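# Nest the open wooden boxes, largest upright on table

## Task

Stack every open wooden box inside the next larger one so that each rests flat with its opening facing up; boxes may begin tipped on a side or upside down, and the largest one must finish upright, standing on the table.

## Robot and tools

Robot: two arms, left_arm and right_arm, each ending in a five-finger hand (left hand on left_arm, right hand on right_arm, mirror images). Base positions in the scene frame: left_arm about (-0.007, +0.477, 0) m, right_arm about (+0.068, -0.525, 0) m, both nearly unrotated.

Frames. Scene frame: origin at table-top height midway between the arms, +z up, +x out over the table, left_arm toward +y. Fixed camera poses and the table use it. Each arm reports its hand pose, velocities and targets in its own base frame. Motion offsets are taken along the axes of that arm's current Hand target. The hand point sits 0.05 m in front of the palm and 0.15 m out from the wrist face: its +z runs along straight fingers, +y leaves the palm, +x crosses the palm away from the thumb on the right hand (toward the thumb on the left hand). Straight fingers extend 0.06-0.07 m past the point. A bracket on the little-finger side of the wrist and the wrist itself (hanging lower when the fingers are level) can strike the table first.

A row is 28 numbers, all in [-1, 1], always for both arms together: left dx, dy, dz, rx, ry, rz, then left little, ring, middle, index, thumb_bend, thumb_turn, force_limit, speed; then the same 14 for the right arm. dx..rz are an offset (not a pose) from that arm's Hand target at the start of the action or move; 1.0 equals 0.6 m of translation or 180 degrees, and rx, ry, rz form one rotation vector. Six zeros re-request the current Hand target. Finger numbers are absolute targets: +1 open/straight, -1 closed; thumb_turn -1 places the thumb opposite the fingers (needed to grasp objects roughly 0.035-0.065 m thick). force_limit maps -1..+1 to about 0..10 N at the fingertip (0..15 N for the two thumb motors); speed rises from near zero at -1 to full at +0.48 and stays full above. For a gentle grip close slowly (speed -0.94 or less). Hand numbers are never optional: to keep a hand unchanged, resend the last eight numbers actually executed for it (or, if none yet, its hand_measured six plus hand_force_limit and hand_speed). Resending a grip keeps it; to squeeze harder raise force_limit and send a more-closed target; to loosen send a more-open one.

Tools.
execute_actions(actions, cameras): actions is a list of up to 15 actions; each action is up to 15 rows, one per 1/30 s step, with the last row held for the remaining steps. Every row counts from the pose at the action's start, so repeated offsets accumulate across actions. An empty list returns images; cameras names which to show (cam_high, cam_left_wrist, cam_right_wrist, or "all").
move(target, speed, blend, stop_force, zero, blocking, cameras): target is one 28-number row or up to 15 rows, every row an offset from the same starting Hand targets. speed in m/s (0.002-3.6, default 0.25; turning limited to twice that in rad/s), one value or one per target. blend in m rounds corners in a list. stop_force in N (3-120) ends an arm's path when its wrist sensor feels that much resistance; use slow speeds with it, omit it when backing off a contact or when the hand rotates. zero (with stop_force) chooses whether to re-zero first. blocking=false returns early (not allowed with stop_force). Paths are straight, do not avoid obstacles, and stop within 10 s. In a list give each target identical hand numbers.
wait(seconds 0-10), stop(), zoom_image(camera, region [x0,y0,x1,y1] pixels, max 504x504), show_instructions() for reference images, zero_wrist_force(arm), finished_scene(scene: current scene number) once the boxes are nested and stable.

Results give per arm end_effector_position (m), quaternion, velocities, Hand target, joint positions/torques, wrist force and torque (flange axes, plus the peak since last shown), and hand_measured, hand_stopped_by (moving, target, force, stalled, fault) and hand_load_n in motor order. A load near 0 after grasping means the object slipped. A move adds a move: line such as done, off_target, moving, held or fault, plus limits (paced = pose clipped, held = step withheld). done does not prove nothing was touched. The hand point often rests short of the target; resend the remaining distance as an offset.

Cautions. Orientation commands are clipped to 32 degrees from the current orientation each step. Arms are stiff: aiming even slightly beyond a firm contact can cause a fault that freezes the arm for 10 s; so can roughly 150 N of external force or high joint torque (wrist joints limit 25.2 N m). Fast motion overshoots and hits harder. Keep the arms and hands from pressing on each other; avoid paths close to an arm's own base. Don't drop boxes, release them while moving, slam them, or let any fall off the table. Holding loads or stretching an arm heats motors; at 85 °C the arm brakes for a while. Cameras: cam_high fixed overhead, plus one camera on each wrist.

Each tool is called after "Emit:" by a JSON object that holds its "op" and its "data", one argument or row to a line.

Reference images:

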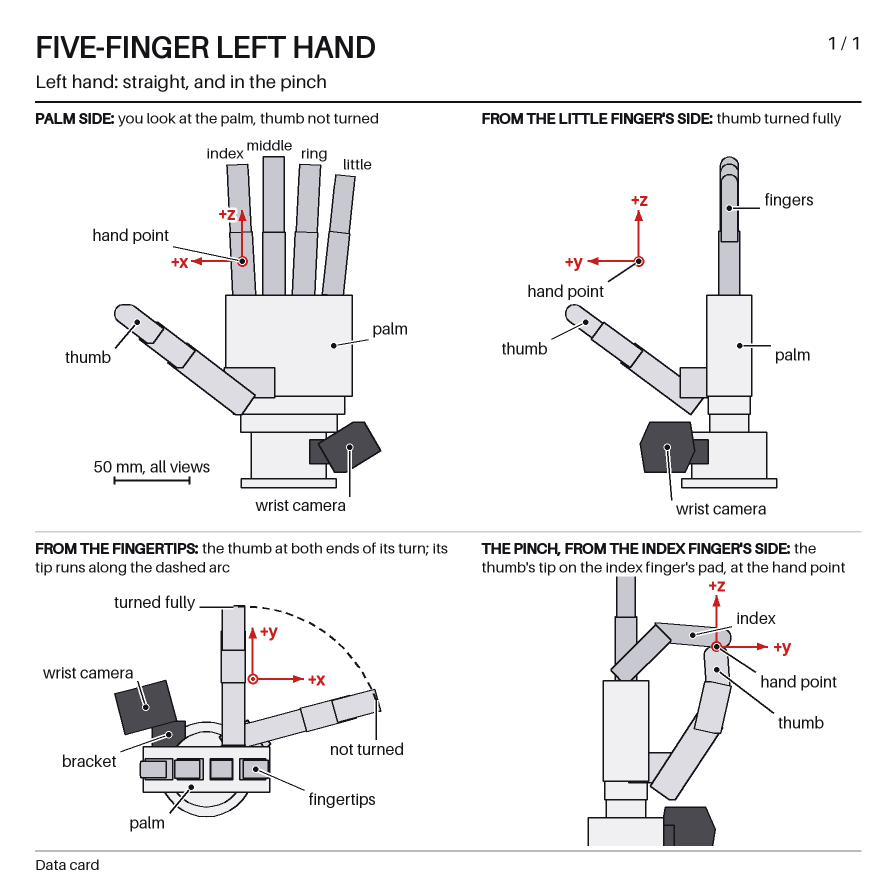

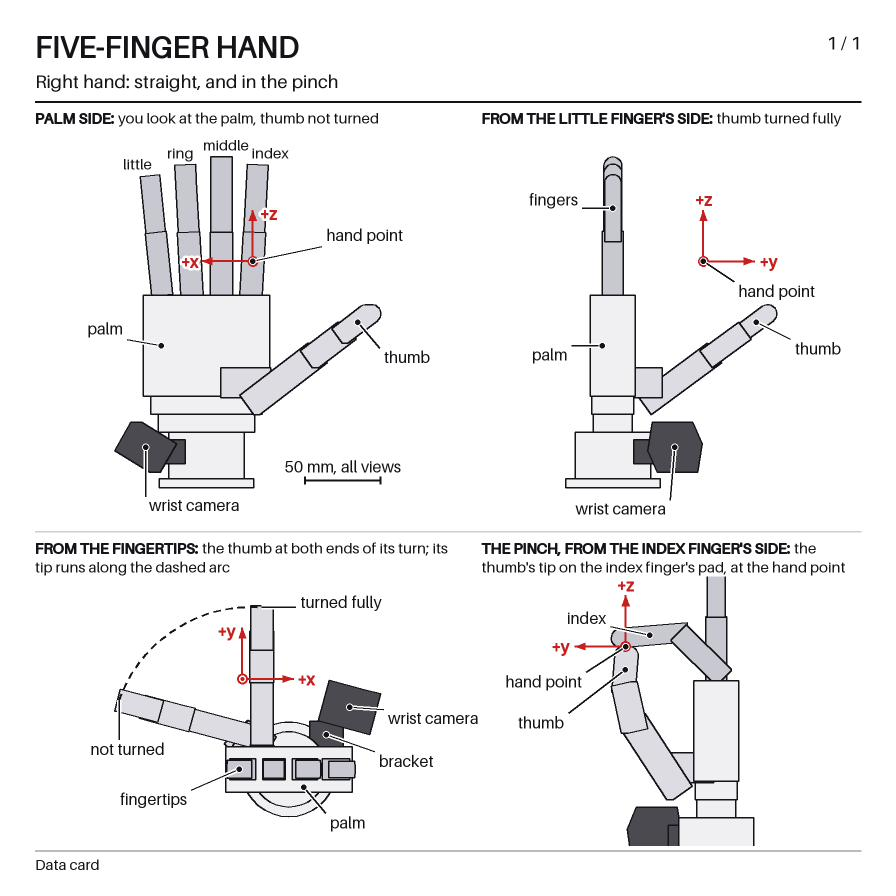

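## Session

Emit:
{"op": "execute_actions", "data": {
  "actions": []
}}

Scene clock: 0.00 s.
left_arm: end_effector_position=(+0.6452, -0.1629, +0.3214) hand_measured=(+1.000, +1.000, +1.000, +1.000, +1.000, +1.000) hand_load_n=(+0.0, +0.0, +0.0, +0.0, +0.0, +0.0) hand_stopped_by=(target, target, target, target, target, target) hand_force_limit=0.00 hand_speed=-0.80 end_effector_quat_wxyz=(+0.693, +0.667, +0.148, -0.229) | right_arm: end_effector_position=(+0.4928, +0.6857, +0.1043) hand_measured=(+1.000, +1.000, +1.000, +1.000, +1.000, +1.000) hand_load_n=(+0.0, +0.0, +0.0, +0.0, +0.0, +0.0) hand_stopped_by=(target, target, target, target, target, target) hand_force_limit=0.00 hand_speed=-0.80 end_effector_quat_wxyz=(+0.657, -0.676, +0.265, -0.203)
Joint positions: left_arm=[3.502 -2.402 -1.53 0.64 -0.466 2.737] | right_arm=[0.684 -0.903 1.501 -0.542 1.359 -3.08]
Joint velocities: within noise
Joint torques (N m): no reading
Motor temperatures (°C): left_arm=[30 34 31 36 38 43] | right_arm=[36 32 31 40 38 36]
Wrist force (N): no reading
Wrist torque (N m): no reading
Wrist force, peak (N): no reading
Hand target: left_arm +0.6452, -0.1629, +0.3214; +0.693, +0.667, +0.148, -0.229 | right_arm +0.4928, +0.6857, +0.1043; +0.657, -0.676, +0.265, -0.203

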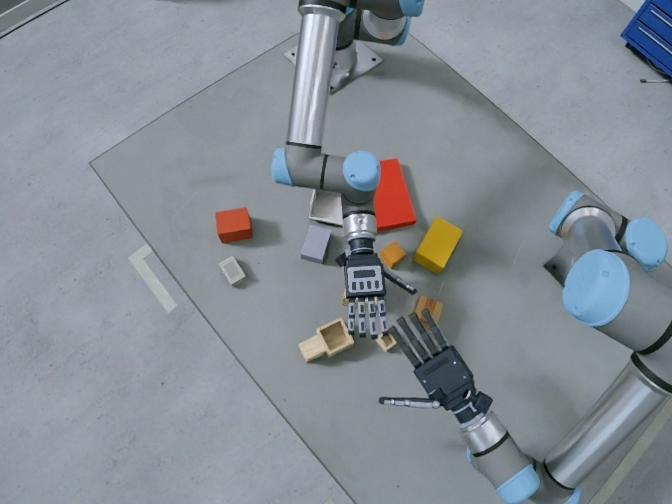

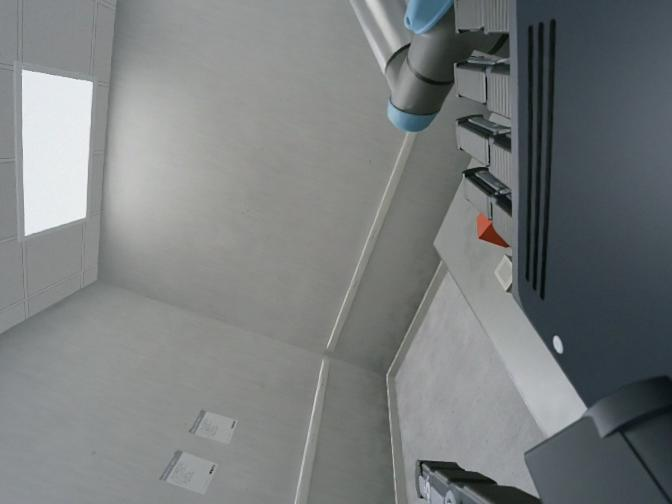

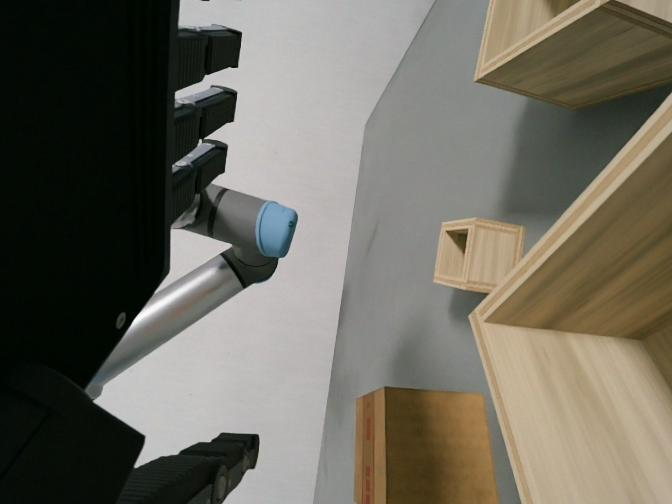

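Emit:
{"op": "zoom_image", "data": {
  "camera": "cam_high",
  "region": [200, 140, 480, 380]
}}

Emit:
{"op": "zoom_image", "data": {
  "camera": "cam_high",
  "region": [280, 280, 460, 380]
}}

Scaled by 1.800 from the camera's 672x504 image, which has a finer 960x720 frame.

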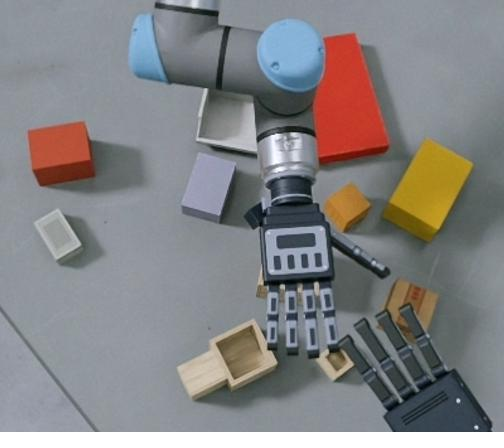

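Scaled by 2.800 from the camera's 672x504 image, which has a finer 960x720 frame.

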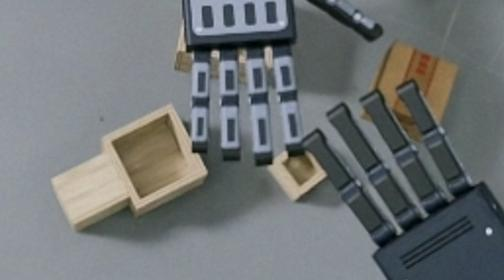

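Emit:
{"op": "move", "data": {
  "target": [
    [0,0,-0.33,0,0,0,1,1,1,1,1,1,0,-0.8, 0,-0.42,0,0,0,0,1,1,1,1,1,1,0,-0.8],
    [0,0,-0.5,0,0,0,1,1,1,1,1,1,0,-0.8, 0,-0.42,-0.4,0,0,0,1,1,1,1,1,1,0,-0.8]
  ],
  "blend": [0.05,0],
  "speed": 0.35,
  "cameras": ["all"]
}}

Scene clock: 3.23 s.
left_arm: end_effector_position=(+0.6753, +0.1349, +0.3012) hand_measured=(+1.000, +1.000, +1.000, +1.000, +1.000, +1.000) hand_load_n=(+0.0, +0.0, +0.0, +0.0, +0.0, +0.0) hand_stopped_by=(target, target, target, target, target, target) hand_force_limit=0.00 hand_speed=-0.80 end_effector_quat_wxyz=(+0.693, +0.667, +0.148, -0.229) | right_arm: end_effector_position=(+0.3665, +0.4978, +0.3685) hand_measured=(+1.000, +1.000, +1.000, +1.000, +1.000, +1.000) hand_load_n=(+0.0, +0.0, +0.0, +0.0, +0.0, -0.5) hand_stopped_by=(target, target, target, target, target, target) hand_force_limit=0.00 hand_speed=-0.80 end_effector_quat_wxyz=(+0.656, -0.676, +0.265, -0.203)
Joint positions: left_arm=[3.862 -2.712 -0.936 0.415 -0.823 2.666] | right_arm=[0.5 -1.658 1.777 -0.058 1.175 -3.091]
Joint torques (N m): left_arm=[-8.86 57.84 26.08 -1.15 1.77 -0.2] | right_arm=[7.05 -28.46 -14.15 -3.07 -0.77 1.49]
Wrist force (N): left_arm=[0.5 0.1 0.2] | right_arm=[0.0 0.0 0.2]
Wrist torque (N m): left_arm=[0.01 -0.08 0.07] | right_arm=[-0.03 -0.03 0.01]
Wrist force, peak (N): left_arm=[0.2 0.0 1.9] | right_arm=[-0.2 2.3 0.1]
Hand target: left_arm +0.6753, +0.1349, +0.3012; +0.693, +0.667, +0.148, -0.229 | right_arm +0.3664, +0.4978, +0.3685; +0.657, -0.676, +0.265, -0.203
Off the commanded pose: left_arm 0.000 m, 0 deg | right_arm 0.000 m, 0 deg.
move: done
camera_calibration:
cam_left_wrist: T_world_to_cam=[[-0.300196, -0.106772, -0.947883, 0.509598], [0.871339, 0.373652, -0.318044, -0.542479], [0.388137, -0.921403, -0.0191344, -0.0160732], [0, 0, 0, 1]] pos_world=[0.631902, 0.242299, 0.310199]
cam_right_wrist: T_world_to_cam=[[0.144388, -0.152562, -0.97769, 0.384707], [-0.982903, 0.0919677, -0.159508, 0.368897], [0.114251, 0.984006, -0.136675, -0.366472], [0, 0, 0, 1]] pos_world=[0.348913, 0.385375, 0.384879]

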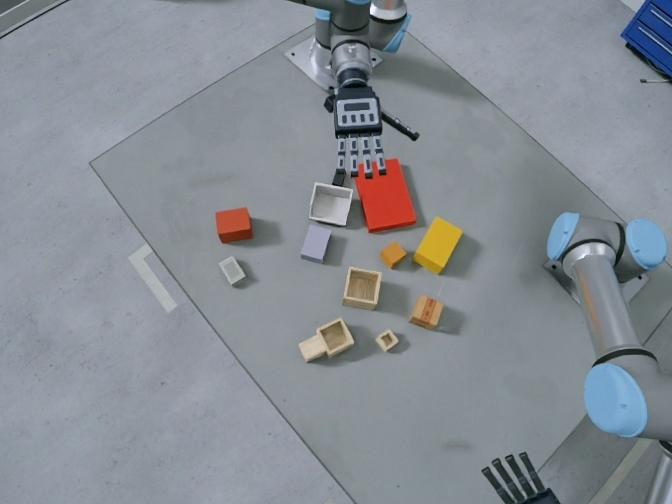

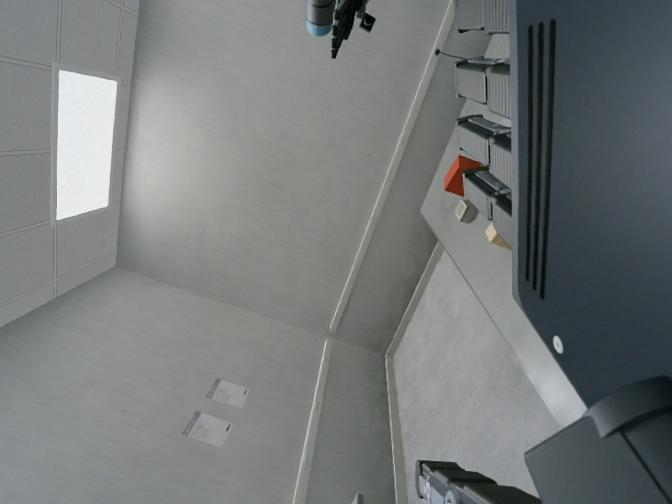

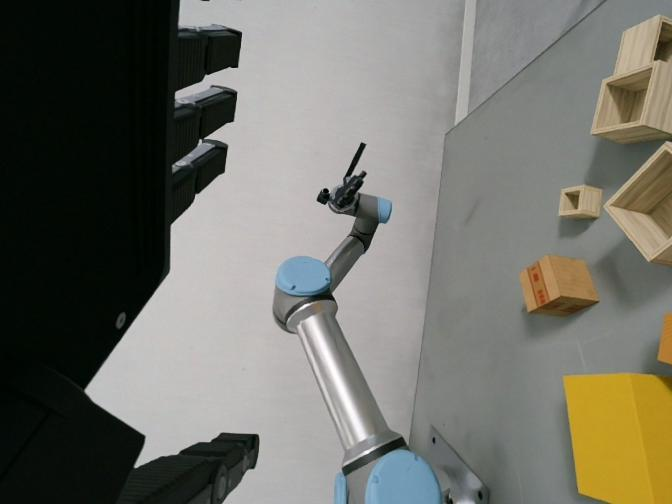

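Emit:
{"op": "zoom_image", "data": {
  "camera": "cam_high",
  "region": [280, 240, 460, 375]
}}

Emit:
{"op": "zoom_image", "data": {
  "camera": "cam_right_wrist",
  "region": [480, 0, 672, 320]
}}

Emit:
{"op": "zoom_image", "data": {
  "camera": "cam_high",
  "region": [190, 160, 370, 295]
}}

Scaled by 2.800 from the camera's 672x504 image, which has a finer 960x720 frame.

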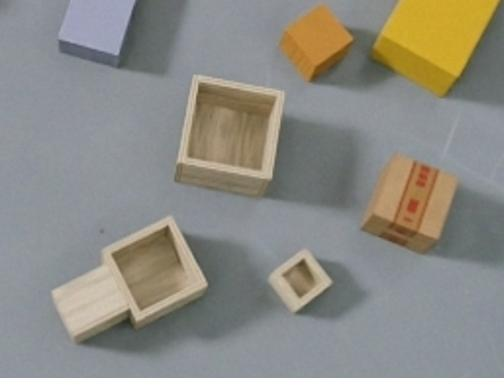

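Scaled by 1.575 from the camera's 672x504 image, which has a finer 960x720 frame.

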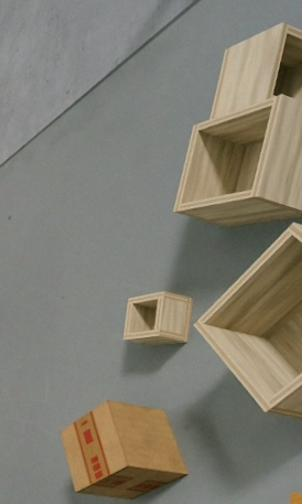

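Scaled by 2.800 from the camera's 672x504 image, which has a finer 960x720 frame.

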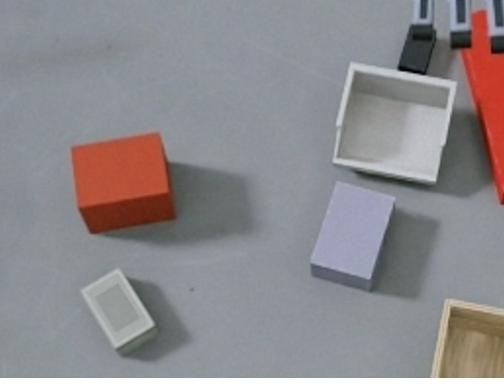

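Emit:
{"op": "zoom_image", "data": {
  "camera": "cam_high",
  "region": [335, 255, 390, 315]
}}

Emit:
{"op": "zoom_image", "data": {
  "camera": "cam_high",
  "region": [295, 312, 360, 368]
}}

Emit:
{"op": "zoom_image", "data": {
  "camera": "cam_high",
  "region": [370, 325, 405, 355]
}}

Scaled by 8.400 from the camera's 672x504 image, which has a finer 960x720 frame.

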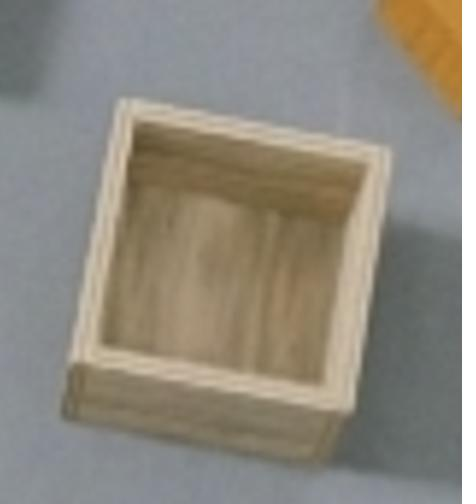

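Scaled by 7.754 from the camera's 672x504 image, which has a finer 960x720 frame.

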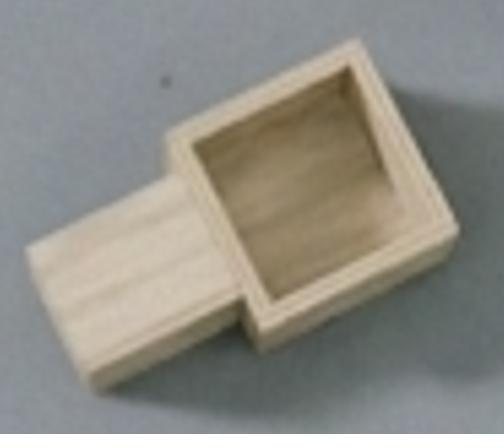

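Scaled by 14.400 from the camera's 672x504 image, which has a finer 960x720 frame.

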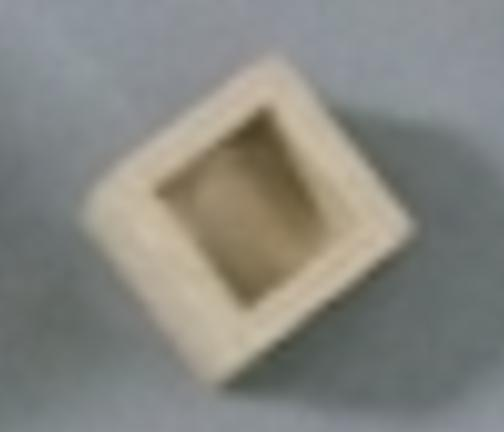

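Emit:
{"op": "move", "data": {
  "target": [0,0,0,0,0,0,1,1,1,1,1,1,0,-0.8, 0.1511,0.2146,0.4173,-0.1683,-0.1236,-0.065,1,1,1,1,1,-1,0,0],
  "speed": 0.35,
  "cameras": ["all"]
}}

Scene clock: 15.00 s.
left_arm: end_effector_position=(+0.6753, +0.1349, +0.3012) hand_measured=(+1.000, +1.000, +1.000, +1.000, +1.000, +1.000) hand_load_n=(+0.0, +0.0, +0.0, +0.0, +0.0, +0.0) hand_stopped_by=(target, target, target, target, target, target) hand_force_limit=0.00 hand_speed=-0.80 end_effector_quat_wxyz=(+0.693, +0.667, +0.148, -0.229) | right_arm: end_effector_position=(+0.5801, +0.6361, +0.2194) hand_measured=(+1.000, +1.000, +1.000, +1.000, +1.000, -1.000) hand_load_n=(+0.0, +0.0, +0.0, +0.0, +0.0, +0.0) hand_stopped_by=(target, target, target, target, target, target) hand_force_limit=0.00 hand_speed=0.00 end_effector_quat_wxyz=(-0.502, +0.853, -0.118, +0.088)
Joint positions: left_arm=[3.861 -2.712 -0.936 0.415 -0.823 2.666] | right_arm=[0.493 -0.406 0.035 1.023 0.917 -3.611]
Joint torques (N m): left_arm=[-9.82 55.99 27.39 -1.62 1.77 2.28] | right_arm=[-13.42 -46.91 -12.06 1.47 -1.91 -1.34]
Wrist force (N): left_arm=[0.2 0.0 0.3] | right_arm=[0.5 -0.5 0.4]
Wrist torque (N m): left_arm=[-0.02 -0.03 0.06] | right_arm=[-0.08 -0.11 -0.10]
Wrist force, peak (N): left_arm=[0.7 0.4 0.4] | right_arm=[1.1 -0.3 2.0]
Hand target: left_arm +0.6753, +0.1349, +0.3012; +0.693, +0.667, +0.148, -0.229 | right_arm +0.5810, +0.6367, +0.2198; -0.473, +0.872, -0.110, +0.060
Off the commanded pose: left_arm 0.000 m, 0 deg | right_arm 0.001 m, 5 deg.
elbow stopped short (right arm): the move would have taken joint 3 (elbow) straighter than the controller allows.
move: off_target (right_arm)
camera_calibration:
cam_left_wrist: T_world_to_cam=[[-0.300122, -0.10674, -0.94791, 0.509582], [0.871365, 0.373661, -0.317963, -0.54261], [0.388136, -0.921403, -0.0191339, -0.0161119], [0, 0, 0, 1]] pos_world=[0.632002, 0.242299, 0.3102]
cam_right_wrist: T_world_to_cam=[[0.164504, -0.509976, -0.844312, 0.415672], [-0.945035, -0.326701, 0.0132026, 0.748862], [-0.282571, 0.795733, -0.535689, -0.109863], [0, 0, 0, 1]] pos_world=[0.608277, 0.544058, 0.282218]

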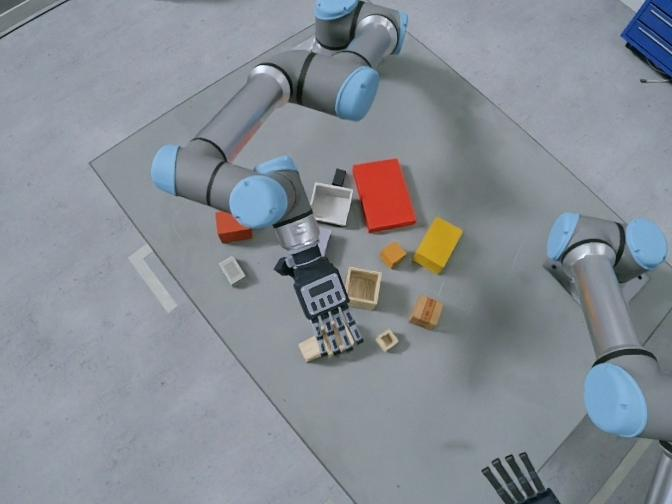

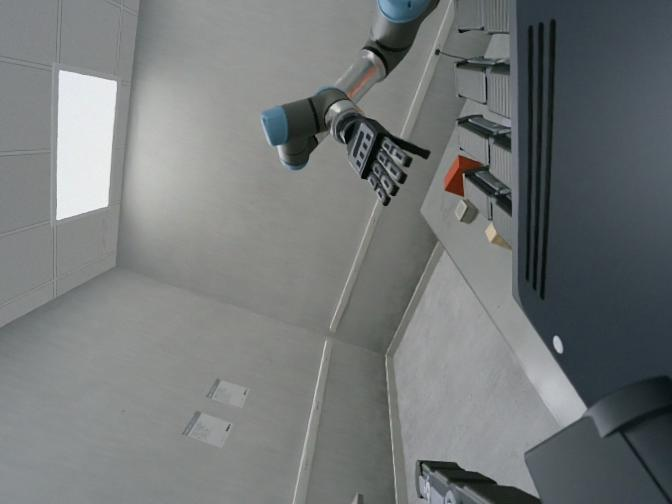

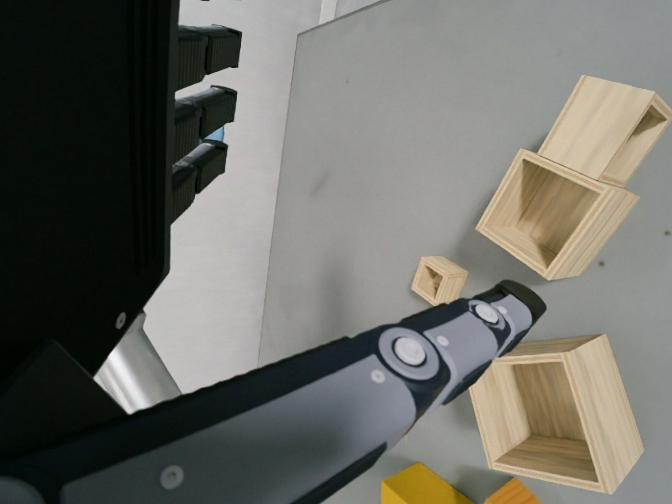

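Emit:
{"op": "zoom_image", "data": {
  "camera": "cam_right_wrist",
  "region": [400, 60, 672, 320]
}}

Emit:
{"op": "zoom_image", "data": {
  "camera": "cam_right_wrist",
  "region": [400, 300, 672, 504]
}}

Scaled by 1.853 from the camera's 672x504 image, which has a finer 960x720 frame.

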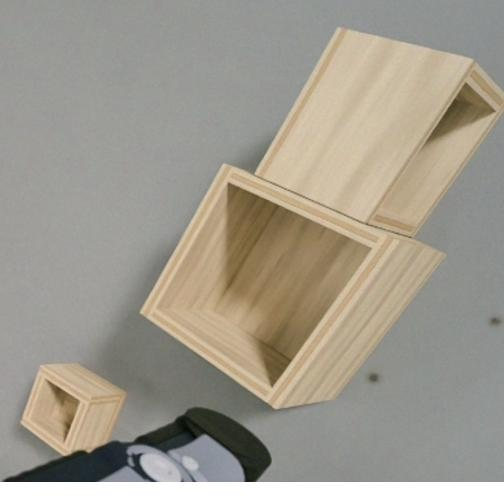

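Scaled by 1.853 from the camera's 672x504 image, which has a finer 960x720 frame.

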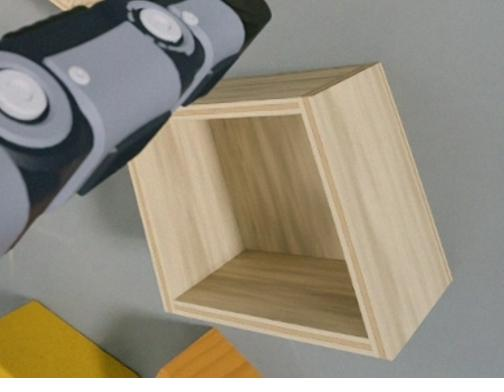

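Emit:
{"op": "move", "data": {
  "target": [
    [0,0,0,-0.0388,0.2711,-0.7848,1,1,0.8,0.8,0.5,-1,0,0, 0.04,0.019,-0.4575,0,0,0,1,1,1,1,1,1,0,0],
    [0.1487,-0.1642,0.7232,-0.0388,0.2711,-0.7848,1,1,0.8,0.8,0.5,-1,0,0, 0.04,0.019,-0.4575,0,0,0,1,1,1,1,1,1,0,0]
  ],
  "speed": 0.5,
  "cameras": ["all"]
}}

Scene clock: 26.73 s.
left_arm: end_effector_position=(+0.6551, -0.3066, +0.1999) hand_measured=(+1.000, +1.000, +0.800, +0.800, +0.500, -1.000) hand_load_n=(+0.0, -0.5, +0.0, +0.0, +0.0, +0.0) hand_stopped_by=(target, target, target, target, target, target) hand_force_limit=0.00 hand_speed=0.00 end_effector_quat_wxyz=(+0.003, +0.069, +0.865, -0.497) | right_arm: end_effector_position=(+0.5456, +0.4019, +0.3600) hand_measured=(+1.000, +1.000, +1.000, +1.000, +1.000, +1.000) hand_load_n=(+0.0, +0.0, +0.0, -0.5, +0.5, +0.0) hand_stopped_by=(target, target, target, target, target, target) hand_force_limit=0.00 hand_speed=0.00 end_effector_quat_wxyz=(-0.473, +0.872, -0.110, +0.060)
Joint positions: left_arm=[3.154 -2.873 -0.035 1.191 -0.537 -1.316] | right_arm=[0.164 -0.887 0.61 1.294 0.696 -4.034]
Joint torques (N m): left_arm=[-9.88 58.44 16.64 -3.73 3.48 2.46] | right_arm=[14.49 -29.85 -23.72 3.29 0.76 -1.26]
Wrist force (N): left_arm=[0.6 -1.6 -0.5] | right_arm=[0.1 -0.1 0.8]
Wrist torque (N m): left_arm=[-0.09 -0.19 0.50] | right_arm=[-0.06 -0.06 -0.12]
Wrist force, peak (N): left_arm=[0.8 -0.9 -3.3] | right_arm=[0.4 -1.0 0.9]
Hand target: left_arm +0.6569, -0.3072, +0.2003; -0.044, +0.081, +0.875, -0.475 | right_arm +0.5456, +0.4019, +0.3600; -0.473, +0.872, -0.110, +0.060
Off the commanded pose: left_arm 0.002 m, 6 deg | right_arm 0.000 m, 0 deg.
elbow stopped short (left arm): the move would have taken joint 3 (elbow) straighter than the controller allows.
elbow read too straight (left arm): the controller reads joint 3 (elbow) straighter than it allows; while it does, the hand can move without a command.
move: off_target (left_arm)
camera_calibration:
cam_left_wrist: T_world_to_cam=[[-0.363188, -0.513976, 0.777125, -0.0680799], [-0.798119, 0.601975, 0.0251346, 0.702862], [-0.480728, -0.61111, -0.628844, 0.369232], [0, 0, 0, 1]] pos_world=[0.713742, -0.232455, 0.26743]
cam_right_wrist: T_world_to_cam=[[0.146174, -0.555971, -0.818248, 0.439698], [-0.928162, -0.363254, 0.0810093, 0.619038], [-0.342271, 0.747625, -0.569129, 0.205985], [0, 0, 0, 1]] pos_world=[0.580797, 0.315327, 0.426867]

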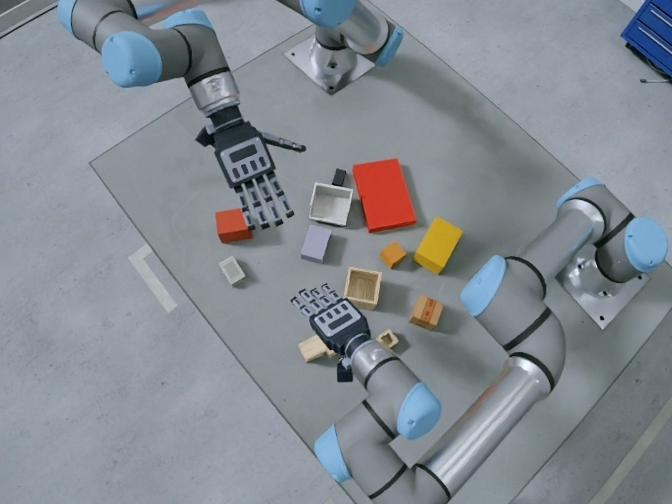

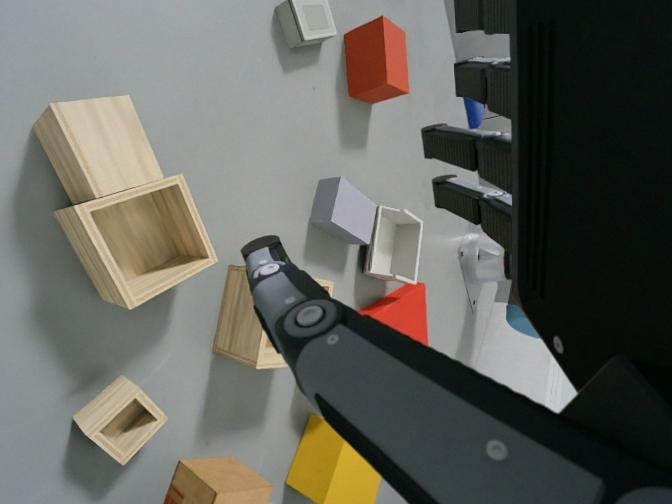

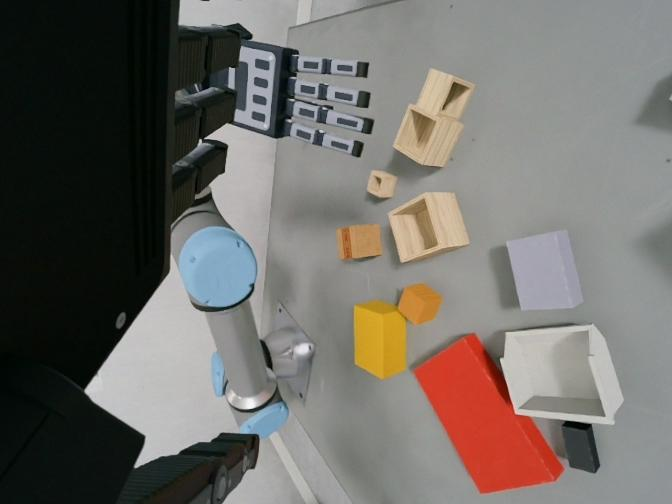

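Emit:
{"op": "move", "data": {
  "target": [0.2685,-0.2725,-0.1923,0,0,0,1,1,0.8,0.8,0.5,-1,0,0, 0,0,0,0,0,0,1,1,1,1,1,1,0,0],
  "speed": 0.4
}}

Scene clock: 30.73 s.
left_arm: end_effector_position=(+0.5001, -0.2699, +0.4002) hand_measured=(+1.000, +1.000, +0.800, +0.800, +0.500, -1.000) hand_load_n=(+0.0, +0.0, +0.0, -0.5, +0.0, +0.0) hand_stopped_by=(target, target, target, target, target, target) hand_force_limit=0.00 hand_speed=0.00 end_effector_quat_wxyz=(-0.044, +0.081, +0.875, -0.475) | right_arm: end_effector_position=(+0.5456, +0.4019, +0.3600) hand_measured=(+1.000, +1.000, +1.000, +1.000, +1.000, +1.000) hand_load_n=(+0.0, +0.0, +0.0, +0.0, +0.0, +0.0) hand_stopped_by=(target, target, target, target, target, target) hand_force_limit=0.00 hand_speed=0.00 end_effector_quat_wxyz=(-0.473, +0.872, -0.110, +0.060)
Joint positions: left_arm=[3.199 -2.233 -0.769 1.078 -0.618 -1.147] | right_arm=[0.164 -0.887 0.61 1.294 0.696 -4.034]
Joint torques (N m): left_arm=[-10.07 53.54 21.26 -3.74 2.65 -2.97] | right_arm=[14.7 -29.55 -23.88 3.32 0.68 -1.31]
Wrist force (N): left_arm=[0.8 -1.4 -0.6] | right_arm=[0.3 -0.4 0.9]
Wrist torque (N m): left_arm=[-0.02 -0.24 0.53] | right_arm=[-0.09 -0.10 -0.12]
Wrist force, peak (N): left_arm=[2.2 -3.0 -1.9] | right_arm=[0.3 -0.6 1.0]
Hand target: left_arm +0.5000, -0.2700, +0.4003; -0.044, +0.081, +0.875, -0.475 | right_arm +0.5456, +0.4019, +0.3600; -0.473, +0.872, -0.110, +0.060
Off the commanded pose: left_arm 0.000 m, 0 deg | right_arm 0.000 m, 0 deg.
move: done

Emit:
{"op": "move", "data": {
  "target": [-0.1078,-0.2395,-0.0125,0.1797,-0.081,0,1,1,0.8,0.8,0.5,-1,0,0, 0,0,0,0,0,0,1,1,1,1,1,1,0,0],
  "speed": 0.4
}}

Scene clock: 33.27 s.
left_arm: end_effector_position=(+0.5504, -0.3526, +0.5249) hand_measured=(+1.000, +1.000, +0.800, +0.800, +0.500, -1.000) hand_load_n=(+0.0, +0.0, +0.0, +0.0, +0.0, +0.0) hand_stopped_by=(target, target, target, target, target, target) hand_force_limit=0.00 hand_speed=0.00 end_effector_quat_wxyz=(+0.045, +0.005, +0.707, -0.706) | right_arm: end_effector_position=(+0.5456, +0.4019, +0.3600) hand_measured=(+1.000, +1.000, +1.000, +1.000, +1.000, +1.000) hand_load_n=(+0.0, +0.0, +0.0, -0.5, +0.0, -0.5) hand_stopped_by=(target, target, target, target, target, target) hand_force_limit=0.00 hand_speed=0.00 end_effector_quat_wxyz=(-0.473, +0.872, -0.110, +0.060)
Joint positions: left_arm=[3.199 -2.214 -0.826 1.006 0 -1.037] | right_arm=[0.164 -0.887 0.61 1.294 0.696 -4.034]
Joint torques (N m): left_arm=[13.15 53.2 13.82 -1.79 3.3 -3.04] | right_arm=[14.56 -30.17 -24.23 3.31 0.63 -1.3]
Wrist force (N): left_arm=[0.6 -1.2 -0.1] | right_arm=[0.0 -0.2 0.8]
Wrist torque (N m): left_arm=[-0.12 -0.12 0.45] | right_arm=[-0.06 -0.04 -0.13]
Wrist force, peak (N): left_arm=[0.9 -2.0 -0.4] | right_arm=[0.3 -0.5 1.0]
Hand target: left_arm +0.5505, -0.3525, +0.5250; +0.045, +0.005, +0.707, -0.706 | right_arm +0.5456, +0.4019, +0.3600; -0.473, +0.872, -0.110, +0.060
Off the commanded pose: left_arm 0.000 m, 0 deg | right_arm 0.000 m, 0 deg.
move: done

Emit:
{"op": "move", "data": {
  "target": [-0.1078,-0.2392,-0.0125,0.1796,-0.0809,0,1,1,0.8,0.8,0.5,-1,0,0, 0,0,0,0,0,0,1,1,1,1,1,1,0,0],
  "speed": 0.4
}}

Scene clock: 35.83 s.
left_arm: end_effector_position=(+0.6042, -0.3419, +0.6726) hand_measured=(+1.000, +1.000, +0.800, +0.800, +0.500, -1.000) hand_load_n=(+0.0, +0.0, +0.0, +0.0, +0.0, +0.5) hand_stopped_by=(target, target, target, target, target, target) hand_force_limit=0.00 hand_speed=0.00 end_effector_quat_wxyz=(-0.130, +0.071, -0.472, +0.869) end_effector_velocity=(+0.000, +0.000, +0.001) end_effector_angular_velocity=(-0.006, -0.002, +0.002) | right_arm: end_effector_position=(+0.5456, +0.4019, +0.3600) hand_measured=(+1.000, +1.000, +1.000, +1.000, +1.000, +1.000) hand_load_n=(+0.0, +0.0, +0.0, +0.0, +0.0, +0.0) hand_stopped_by=(target, target, target, target, target, target) hand_force_limit=0.00 hand_speed=0.00 end_effector_quat_wxyz=(-0.473, +0.872, -0.110, +0.060)
Joint positions: left_arm=[3.199 -2.232 -0.77 1.081 0.619 -1.15] | right_arm=[0.164 -0.887 0.61 1.294 0.696 -4.034]
Joint velocities: left_arm=[-0.001 0 0.001 0 0.006 0.001] | right_arm=[within noise]
Joint torques (N m): left_arm=[14.08 54.43 14.53 -0.91 3.15 -2.76] | right_arm=[14.51 -30.27 -23.55 3.39 0.58 -1.34]
Wrist force (N): left_arm=[0.7 -1.6 0.3] | right_arm=[0.0 -0.3 0.6]
Wrist torque (N m): left_arm=[-0.28 -0.11 0.52] | right_arm=[-0.05 -0.05 -0.13]
Wrist force, peak (N): left_arm=[0.6 -1.9 0.7] | right_arm=[0.3 -0.6 0.9]
Hand target: left_arm +0.6043, -0.3418, +0.6727; -0.130, +0.071, -0.472, +0.869 | right_arm +0.5456, +0.4019, +0.3600; -0.473, +0.872, -0.110, +0.060
Off the commanded pose: left_arm 0.000 m, 0 deg | right_arm 0.000 m, 0 deg.
move: done

Emit:
{"op": "move", "data": {
  "target": [
    [-0.1428,0.1253,-0.0608,-0.1039,-0.0977,0.0422,1,1,0.8,0.8,0.5,-1,0,0, 0,0,0,0,0,0,1,1,1,1,1,1,0,0],
    [-0.1482,0.2617,-0.2028,-0.2521,-0.0955,0.061,1,1,0.8,0.8,0.5,-1,0,0, 0,0,0,0,0,0,1,1,1,1,1,1,0,0],
    [-0.031,0.323,-0.3343,-0.3604,0.011,0.0441,1,1,0.8,0.8,0.5,-1,0,0, 0,0,0,0,0,0,1,1,1,1,1,1,0,0],
    [0.1308,0.2903,-0.3862,-0.3592,0.1618,0,1,1,0.8,0.8,0.5,-1,0,0, 0,0,0,0,0,0,1,1,1,1,1,1,0,0]
  ],
  "speed": 0.4,
  "blend": 0.03
}}

Scene clock: 39.60 s.
left_arm: end_effector_position=(+0.4999, -0.2700, +0.4004) hand_measured=(+1.000, +1.000, +0.800, +0.800, +0.500, -1.000) hand_load_n=(+0.0, +0.0, +0.0, +0.0, +0.5, +0.0) hand_stopped_by=(target, target, target, target, target, target) hand_force_limit=0.00 hand_speed=0.00 end_effector_quat_wxyz=(-0.044, +0.080, +0.875, -0.476) end_effector_velocity=(+0.000, +0.001, +0.000) end_effector_angular_velocity=(-0.002, -0.001, -0.001) | right_arm: end_effector_position=(+0.5456, +0.4019, +0.3600) hand_measured=(+1.000, +1.000, +1.000, +1.000, +1.000, +1.000) hand_load_n=(-0.5, +0.0, +0.0, +0.0, +0.0, +0.0) hand_stopped_by=(target, target, target, target, target, target) hand_force_limit=0.00 hand_speed=0.00 end_effector_quat_wxyz=(-0.473, +0.872, -0.110, +0.060)
Joint positions: left_arm=[3.199 -1.742 -1.298 -2.026 0.618 1.995] | right_arm=[0.164 -0.887 0.61 1.294 0.696 -4.034]
Joint velocities: left_arm=[0.002 0 0 -0.005 -0.001 0.006] | right_arm=[within noise]
Joint torques (N m): left_arm=[13.72 32.12 28.97 -0.18 -1.72 2.58] | right_arm=[14.23 -30.57 -23.61 3.3 0.46 -1.32]
Wrist force (N): left_arm=[0.6 -1.6 -1.2] | right_arm=[0.1 -0.2 0.8]
Wrist torque (N m): left_arm=[-0.02 -0.22 0.48] | right_arm=[-0.05 -0.06 -0.13]
Wrist force, peak (N): left_arm=[1.8 -1.8 -1.2] | right_arm=[0.5 -0.1 1.1]
Hand target: left_arm +0.5000, -0.2699, +0.4004; -0.044, +0.080, +0.875, -0.476 | right_arm +0.5456, +0.4019, +0.3600; -0.473, +0.872, -0.110, +0.060
Off the commanded pose: left_arm 0.000 m, 0 deg | right_arm 0.000 m, 0 deg.
move: done

Emit:
{"op": "move", "data": {
  "target": [-0.2685,0.2725,0.1923,0,0,0,1,1,0.8,0.8,0.5,-1,0,0, 0,0,0,0,0,0,1,1,1,1,1,1,0,0],
  "speed": 0.4,
  "cameras": ["all"]
}}

Emit:
{"op": "zoom_image", "data": {
  "camera": "cam_high",
  "region": [260, 250, 400, 370]
}}

Emit:
{"op": "zoom_image", "data": {
  "camera": "cam_right_wrist",
  "region": [270, 20, 540, 280]
}}

Scene clock: 41.17 s.
left_arm: end_effector_position=(+0.6567, -0.3073, +0.2005) hand_measured=(+1.000, +1.000, +0.800, +0.800, +0.500, -1.000) hand_load_n=(+0.0, +0.0, +0.0, +0.0, +0.0, +0.0) hand_stopped_by=(target, target, target, target, target, target) hand_force_limit=0.00 hand_speed=0.00 end_effector_quat_wxyz=(-0.044, +0.080, +0.875, -0.476) | right_arm: end_effector_position=(+0.5456, +0.4019, +0.3600) hand_measured=(+1.000, +1.000, +1.000, +1.000, +1.000, +1.000) hand_load_n=(+0.0, +0.0, +0.0, +0.0, +0.0, +0.0) hand_stopped_by=(target, target, target, target, target, target) hand_force_limit=0.00 hand_speed=0.00 end_effector_quat_wxyz=(-0.473, +0.872, -0.110, +0.060)
Joint positions: left_arm=[3.134 -2.183 -1.209 -1.585 0.598 1.888] | right_arm=[0.164 -0.887 0.61 1.294 0.696 -4.034]
Joint torques (N m): left_arm=[13.28 42.73 28.12 2.72 0.83 2.47] | right_arm=[14.27 -30.08 -24.18 3.23 0.55 -1.29]
Wrist force (N): left_arm=[0.8 -1.6 -0.9] | right_arm=[0.3 -0.1 0.7]
Wrist torque (N m): left_arm=[-0.05 -0.26 0.45] | right_arm=[-0.03 -0.09 -0.11]
Wrist force, peak (N): left_arm=[2.1 -2.9 -2.2] | right_arm=[0.1 -0.6 1.0]
Hand target: left_arm +0.6569, -0.3071, +0.2004; -0.044, +0.080, +0.875, -0.476 | right_arm +0.5456, +0.4019, +0.3600; -0.473, +0.872, -0.110, +0.060
Off the commanded pose: left_arm 0.000 m, 0 deg | right_arm 0.000 m, 0 deg.
move: done
camera_calibration:
cam_left_wrist: T_world_to_cam=[[-0.345253, -0.532657, 0.772708, -0.0848375], [-0.753162, 0.648487, 0.110506, 0.672168], [-0.559953, -0.543821, -0.625069, 0.441952], [0, 0, 0, 1]] pos_world=[0.724434, -0.240738, 0.267526]
cam_right_wrist: T_world_to_cam=[[0.146174, -0.555971, -0.818248, 0.439698], [-0.928162, -0.363254, 0.0810093, 0.619038], [-0.342271, 0.747625, -0.569129, 0.205985], [0, 0, 0, 1]] pos_world=[0.580797, 0.315327, 0.426867]

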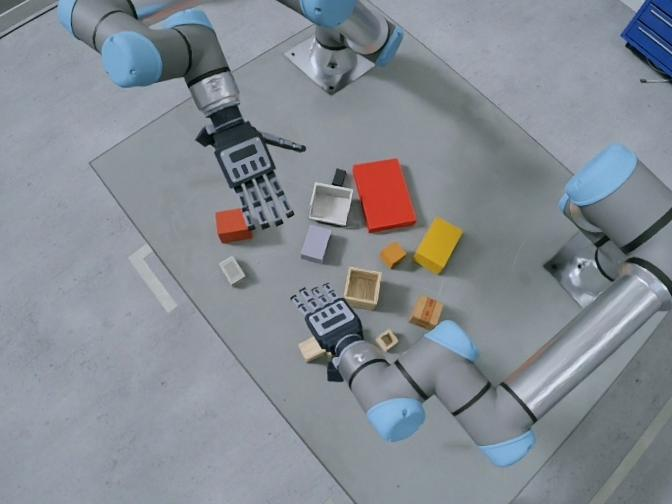

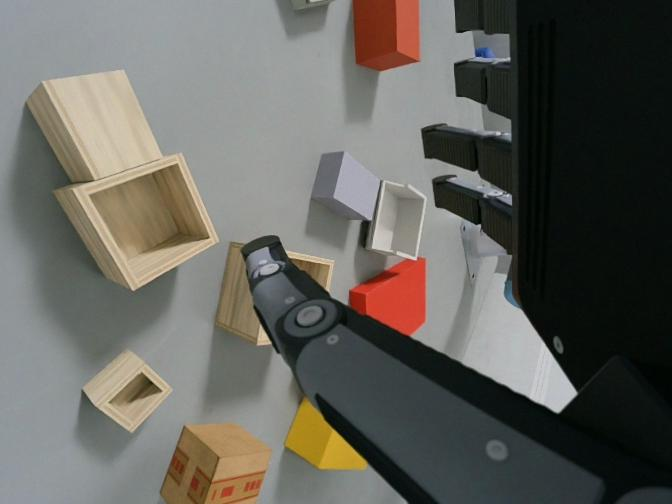

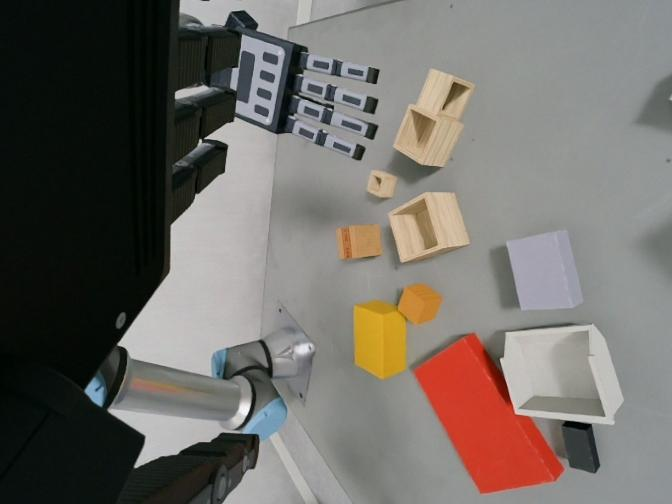

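Scaled by 3.600 from the camera's 672x504 image, which has a finer 960x720 frame.

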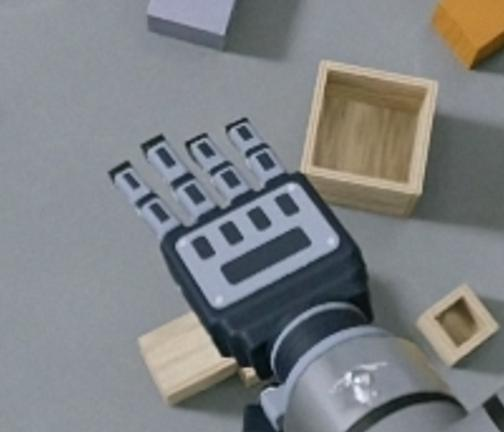

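Scaled by 1.867 from the camera's 672x504 image, which has a finer 960x720 frame.

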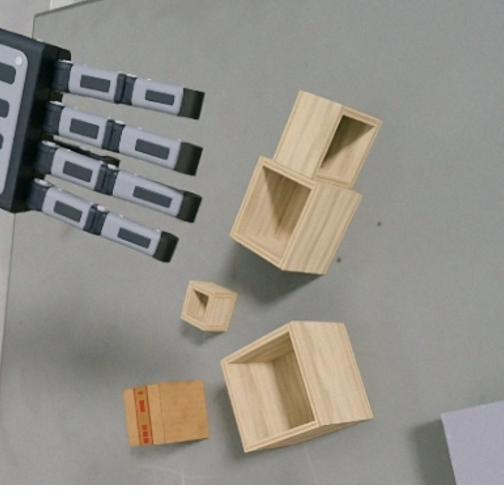

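Emit:
{"op": "zoom_image", "data": {
  "camera": "cam_left_wrist",
  "region": [10, 50, 250, 310]
}}

Scaled by 1.938 from the camera's 672x504 image, which has a finer 960x720 frame.

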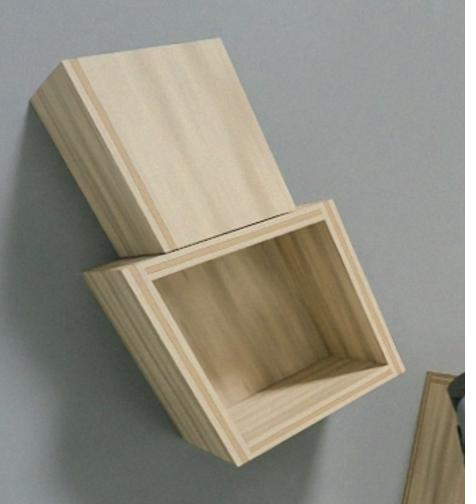

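Emit:
{"op": "move", "data": {
  "target": [0.0008,0.218,0.094,0,0.0107,0.007,1,1,0.8,0.8,0.5,-1,0,0, 0,0,0,0,0,0,1,1,1,1,1,1,0,0],
  "speed": 0.2,
  "cameras": ["all"]
}}

Emit:
{"op": "zoom_image", "data": {
  "camera": "cam_right_wrist",
  "region": [270, 20, 540, 280]
}}

Emit:
{"op": "zoom_image", "data": {
  "camera": "cam_left_wrist",
  "region": [0, 100, 340, 400]
}}

Scene clock: 45.17 s.
left_arm: end_effector_position=(+0.6607, -0.2836, +0.0601) hand_measured=(+1.000, +1.000, +0.800, +0.800, +0.500, -1.000) hand_load_n=(+0.0, +0.0, +0.0, +0.0, +0.0, +0.0) hand_stopped_by=(target, target, target, target, target, target) hand_force_limit=0.00 hand_speed=0.00 end_effector_quat_wxyz=(-0.053, +0.098, +0.873, -0.475) | right_arm: end_effector_position=(+0.5456, +0.4019, +0.3600) hand_measured=(+1.000, +1.000, +1.000, +1.000, +1.000, +1.000) hand_load_n=(+0.0, +0.0, +0.0, +0.0, +0.0, -0.5) hand_stopped_by=(target, target, target, target, target, target) hand_force_limit=0.00 hand_speed=0.00 end_effector_quat_wxyz=(-0.473, +0.872, -0.110, +0.060)
Joint positions: left_arm=[3.163 -2.326 -1.323 -1.422 0.62 2.002] | right_arm=[0.164 -0.887 0.61 1.294 0.696 -4.034]
Joint torques (N m): left_arm=[-8.9 47.32 25.66 1.66 -3.3 -2.11] | right_arm=[14.42 -29.85 -23.89 3.22 0.42 -1.25]
Wrist force (N): left_arm=[0.6 -1.3 -1.1] | right_arm=[0.3 -0.3 0.8]
Wrist torque (N m): left_arm=[0.01 -0.22 0.50] | right_arm=[-0.08 -0.09 -0.12]
Wrist force, peak (N): left_arm=[1.0 -2.9 -1.9] | right_arm=[0.3 -0.6 0.9]
Hand target: left_arm +0.6607, -0.2837, +0.0600; -0.053, +0.098, +0.873, -0.475 | right_arm +0.5456, +0.4019, +0.3600; -0.473, +0.872, -0.110, +0.060
Off the commanded pose: left_arm 0.000 m, 0 deg | right_arm 0.000 m, 0 deg.
move: done
camera_calibration:
cam_left_wrist: T_world_to_cam=[[-0.366558, -0.518513, 0.772515, 0.0557382], [-0.726688, 0.678055, 0.110299, 0.666291], [-0.580999, -0.520946, -0.625344, 0.389668], [0, 0, 0, 1]] pos_world=[0.731013, -0.219885, 0.127126]
cam_right_wrist: T_world_to_cam=[[0.146174, -0.555971, -0.818248, 0.439698], [-0.928162, -0.363254, 0.0810093, 0.619038], [-0.342271, 0.747625, -0.569129, 0.205985], [0, 0, 0, 1]] pos_world=[0.580797, 0.315327, 0.426867]

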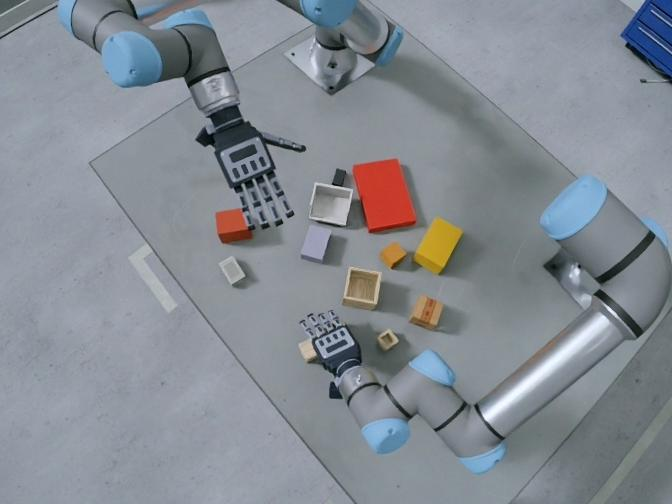

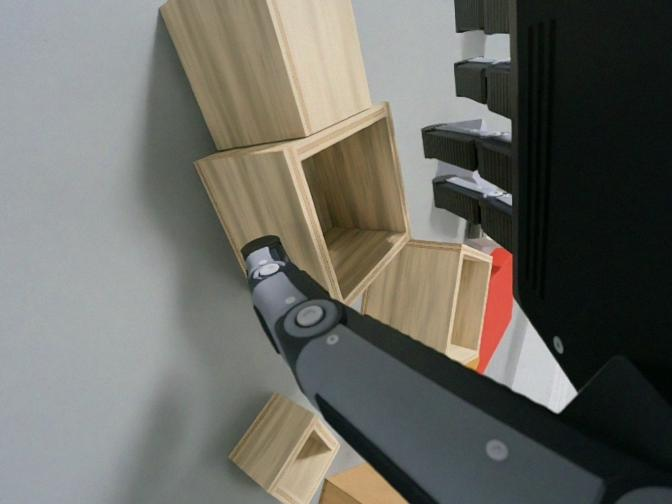

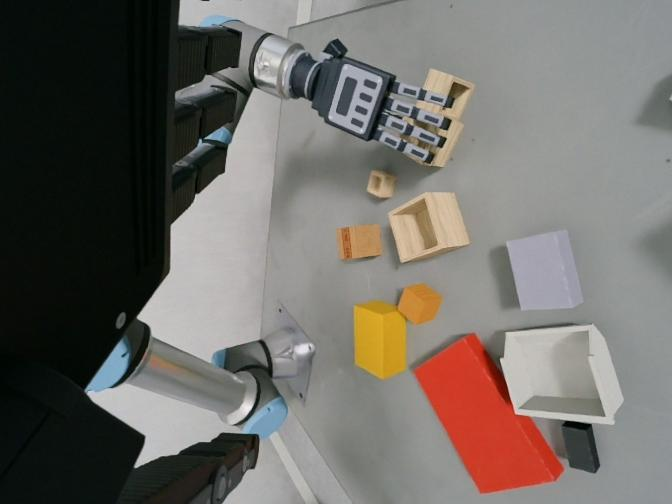

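Scaled by 1.867 from the camera's 672x504 image, which has a finer 960x720 frame.

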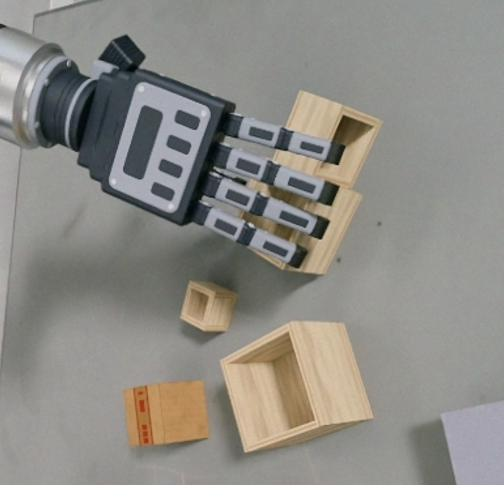

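Scaled by 1.482 from the camera's 672x504 image, which has a finer 960x720 frame.

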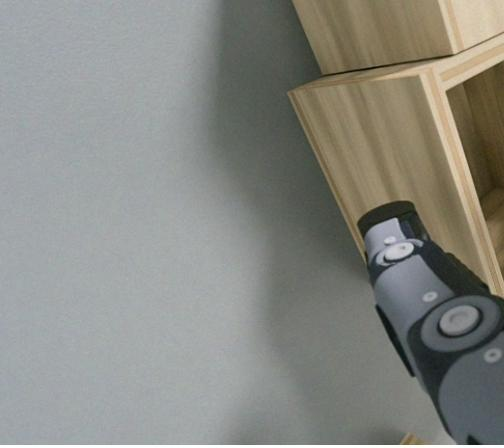

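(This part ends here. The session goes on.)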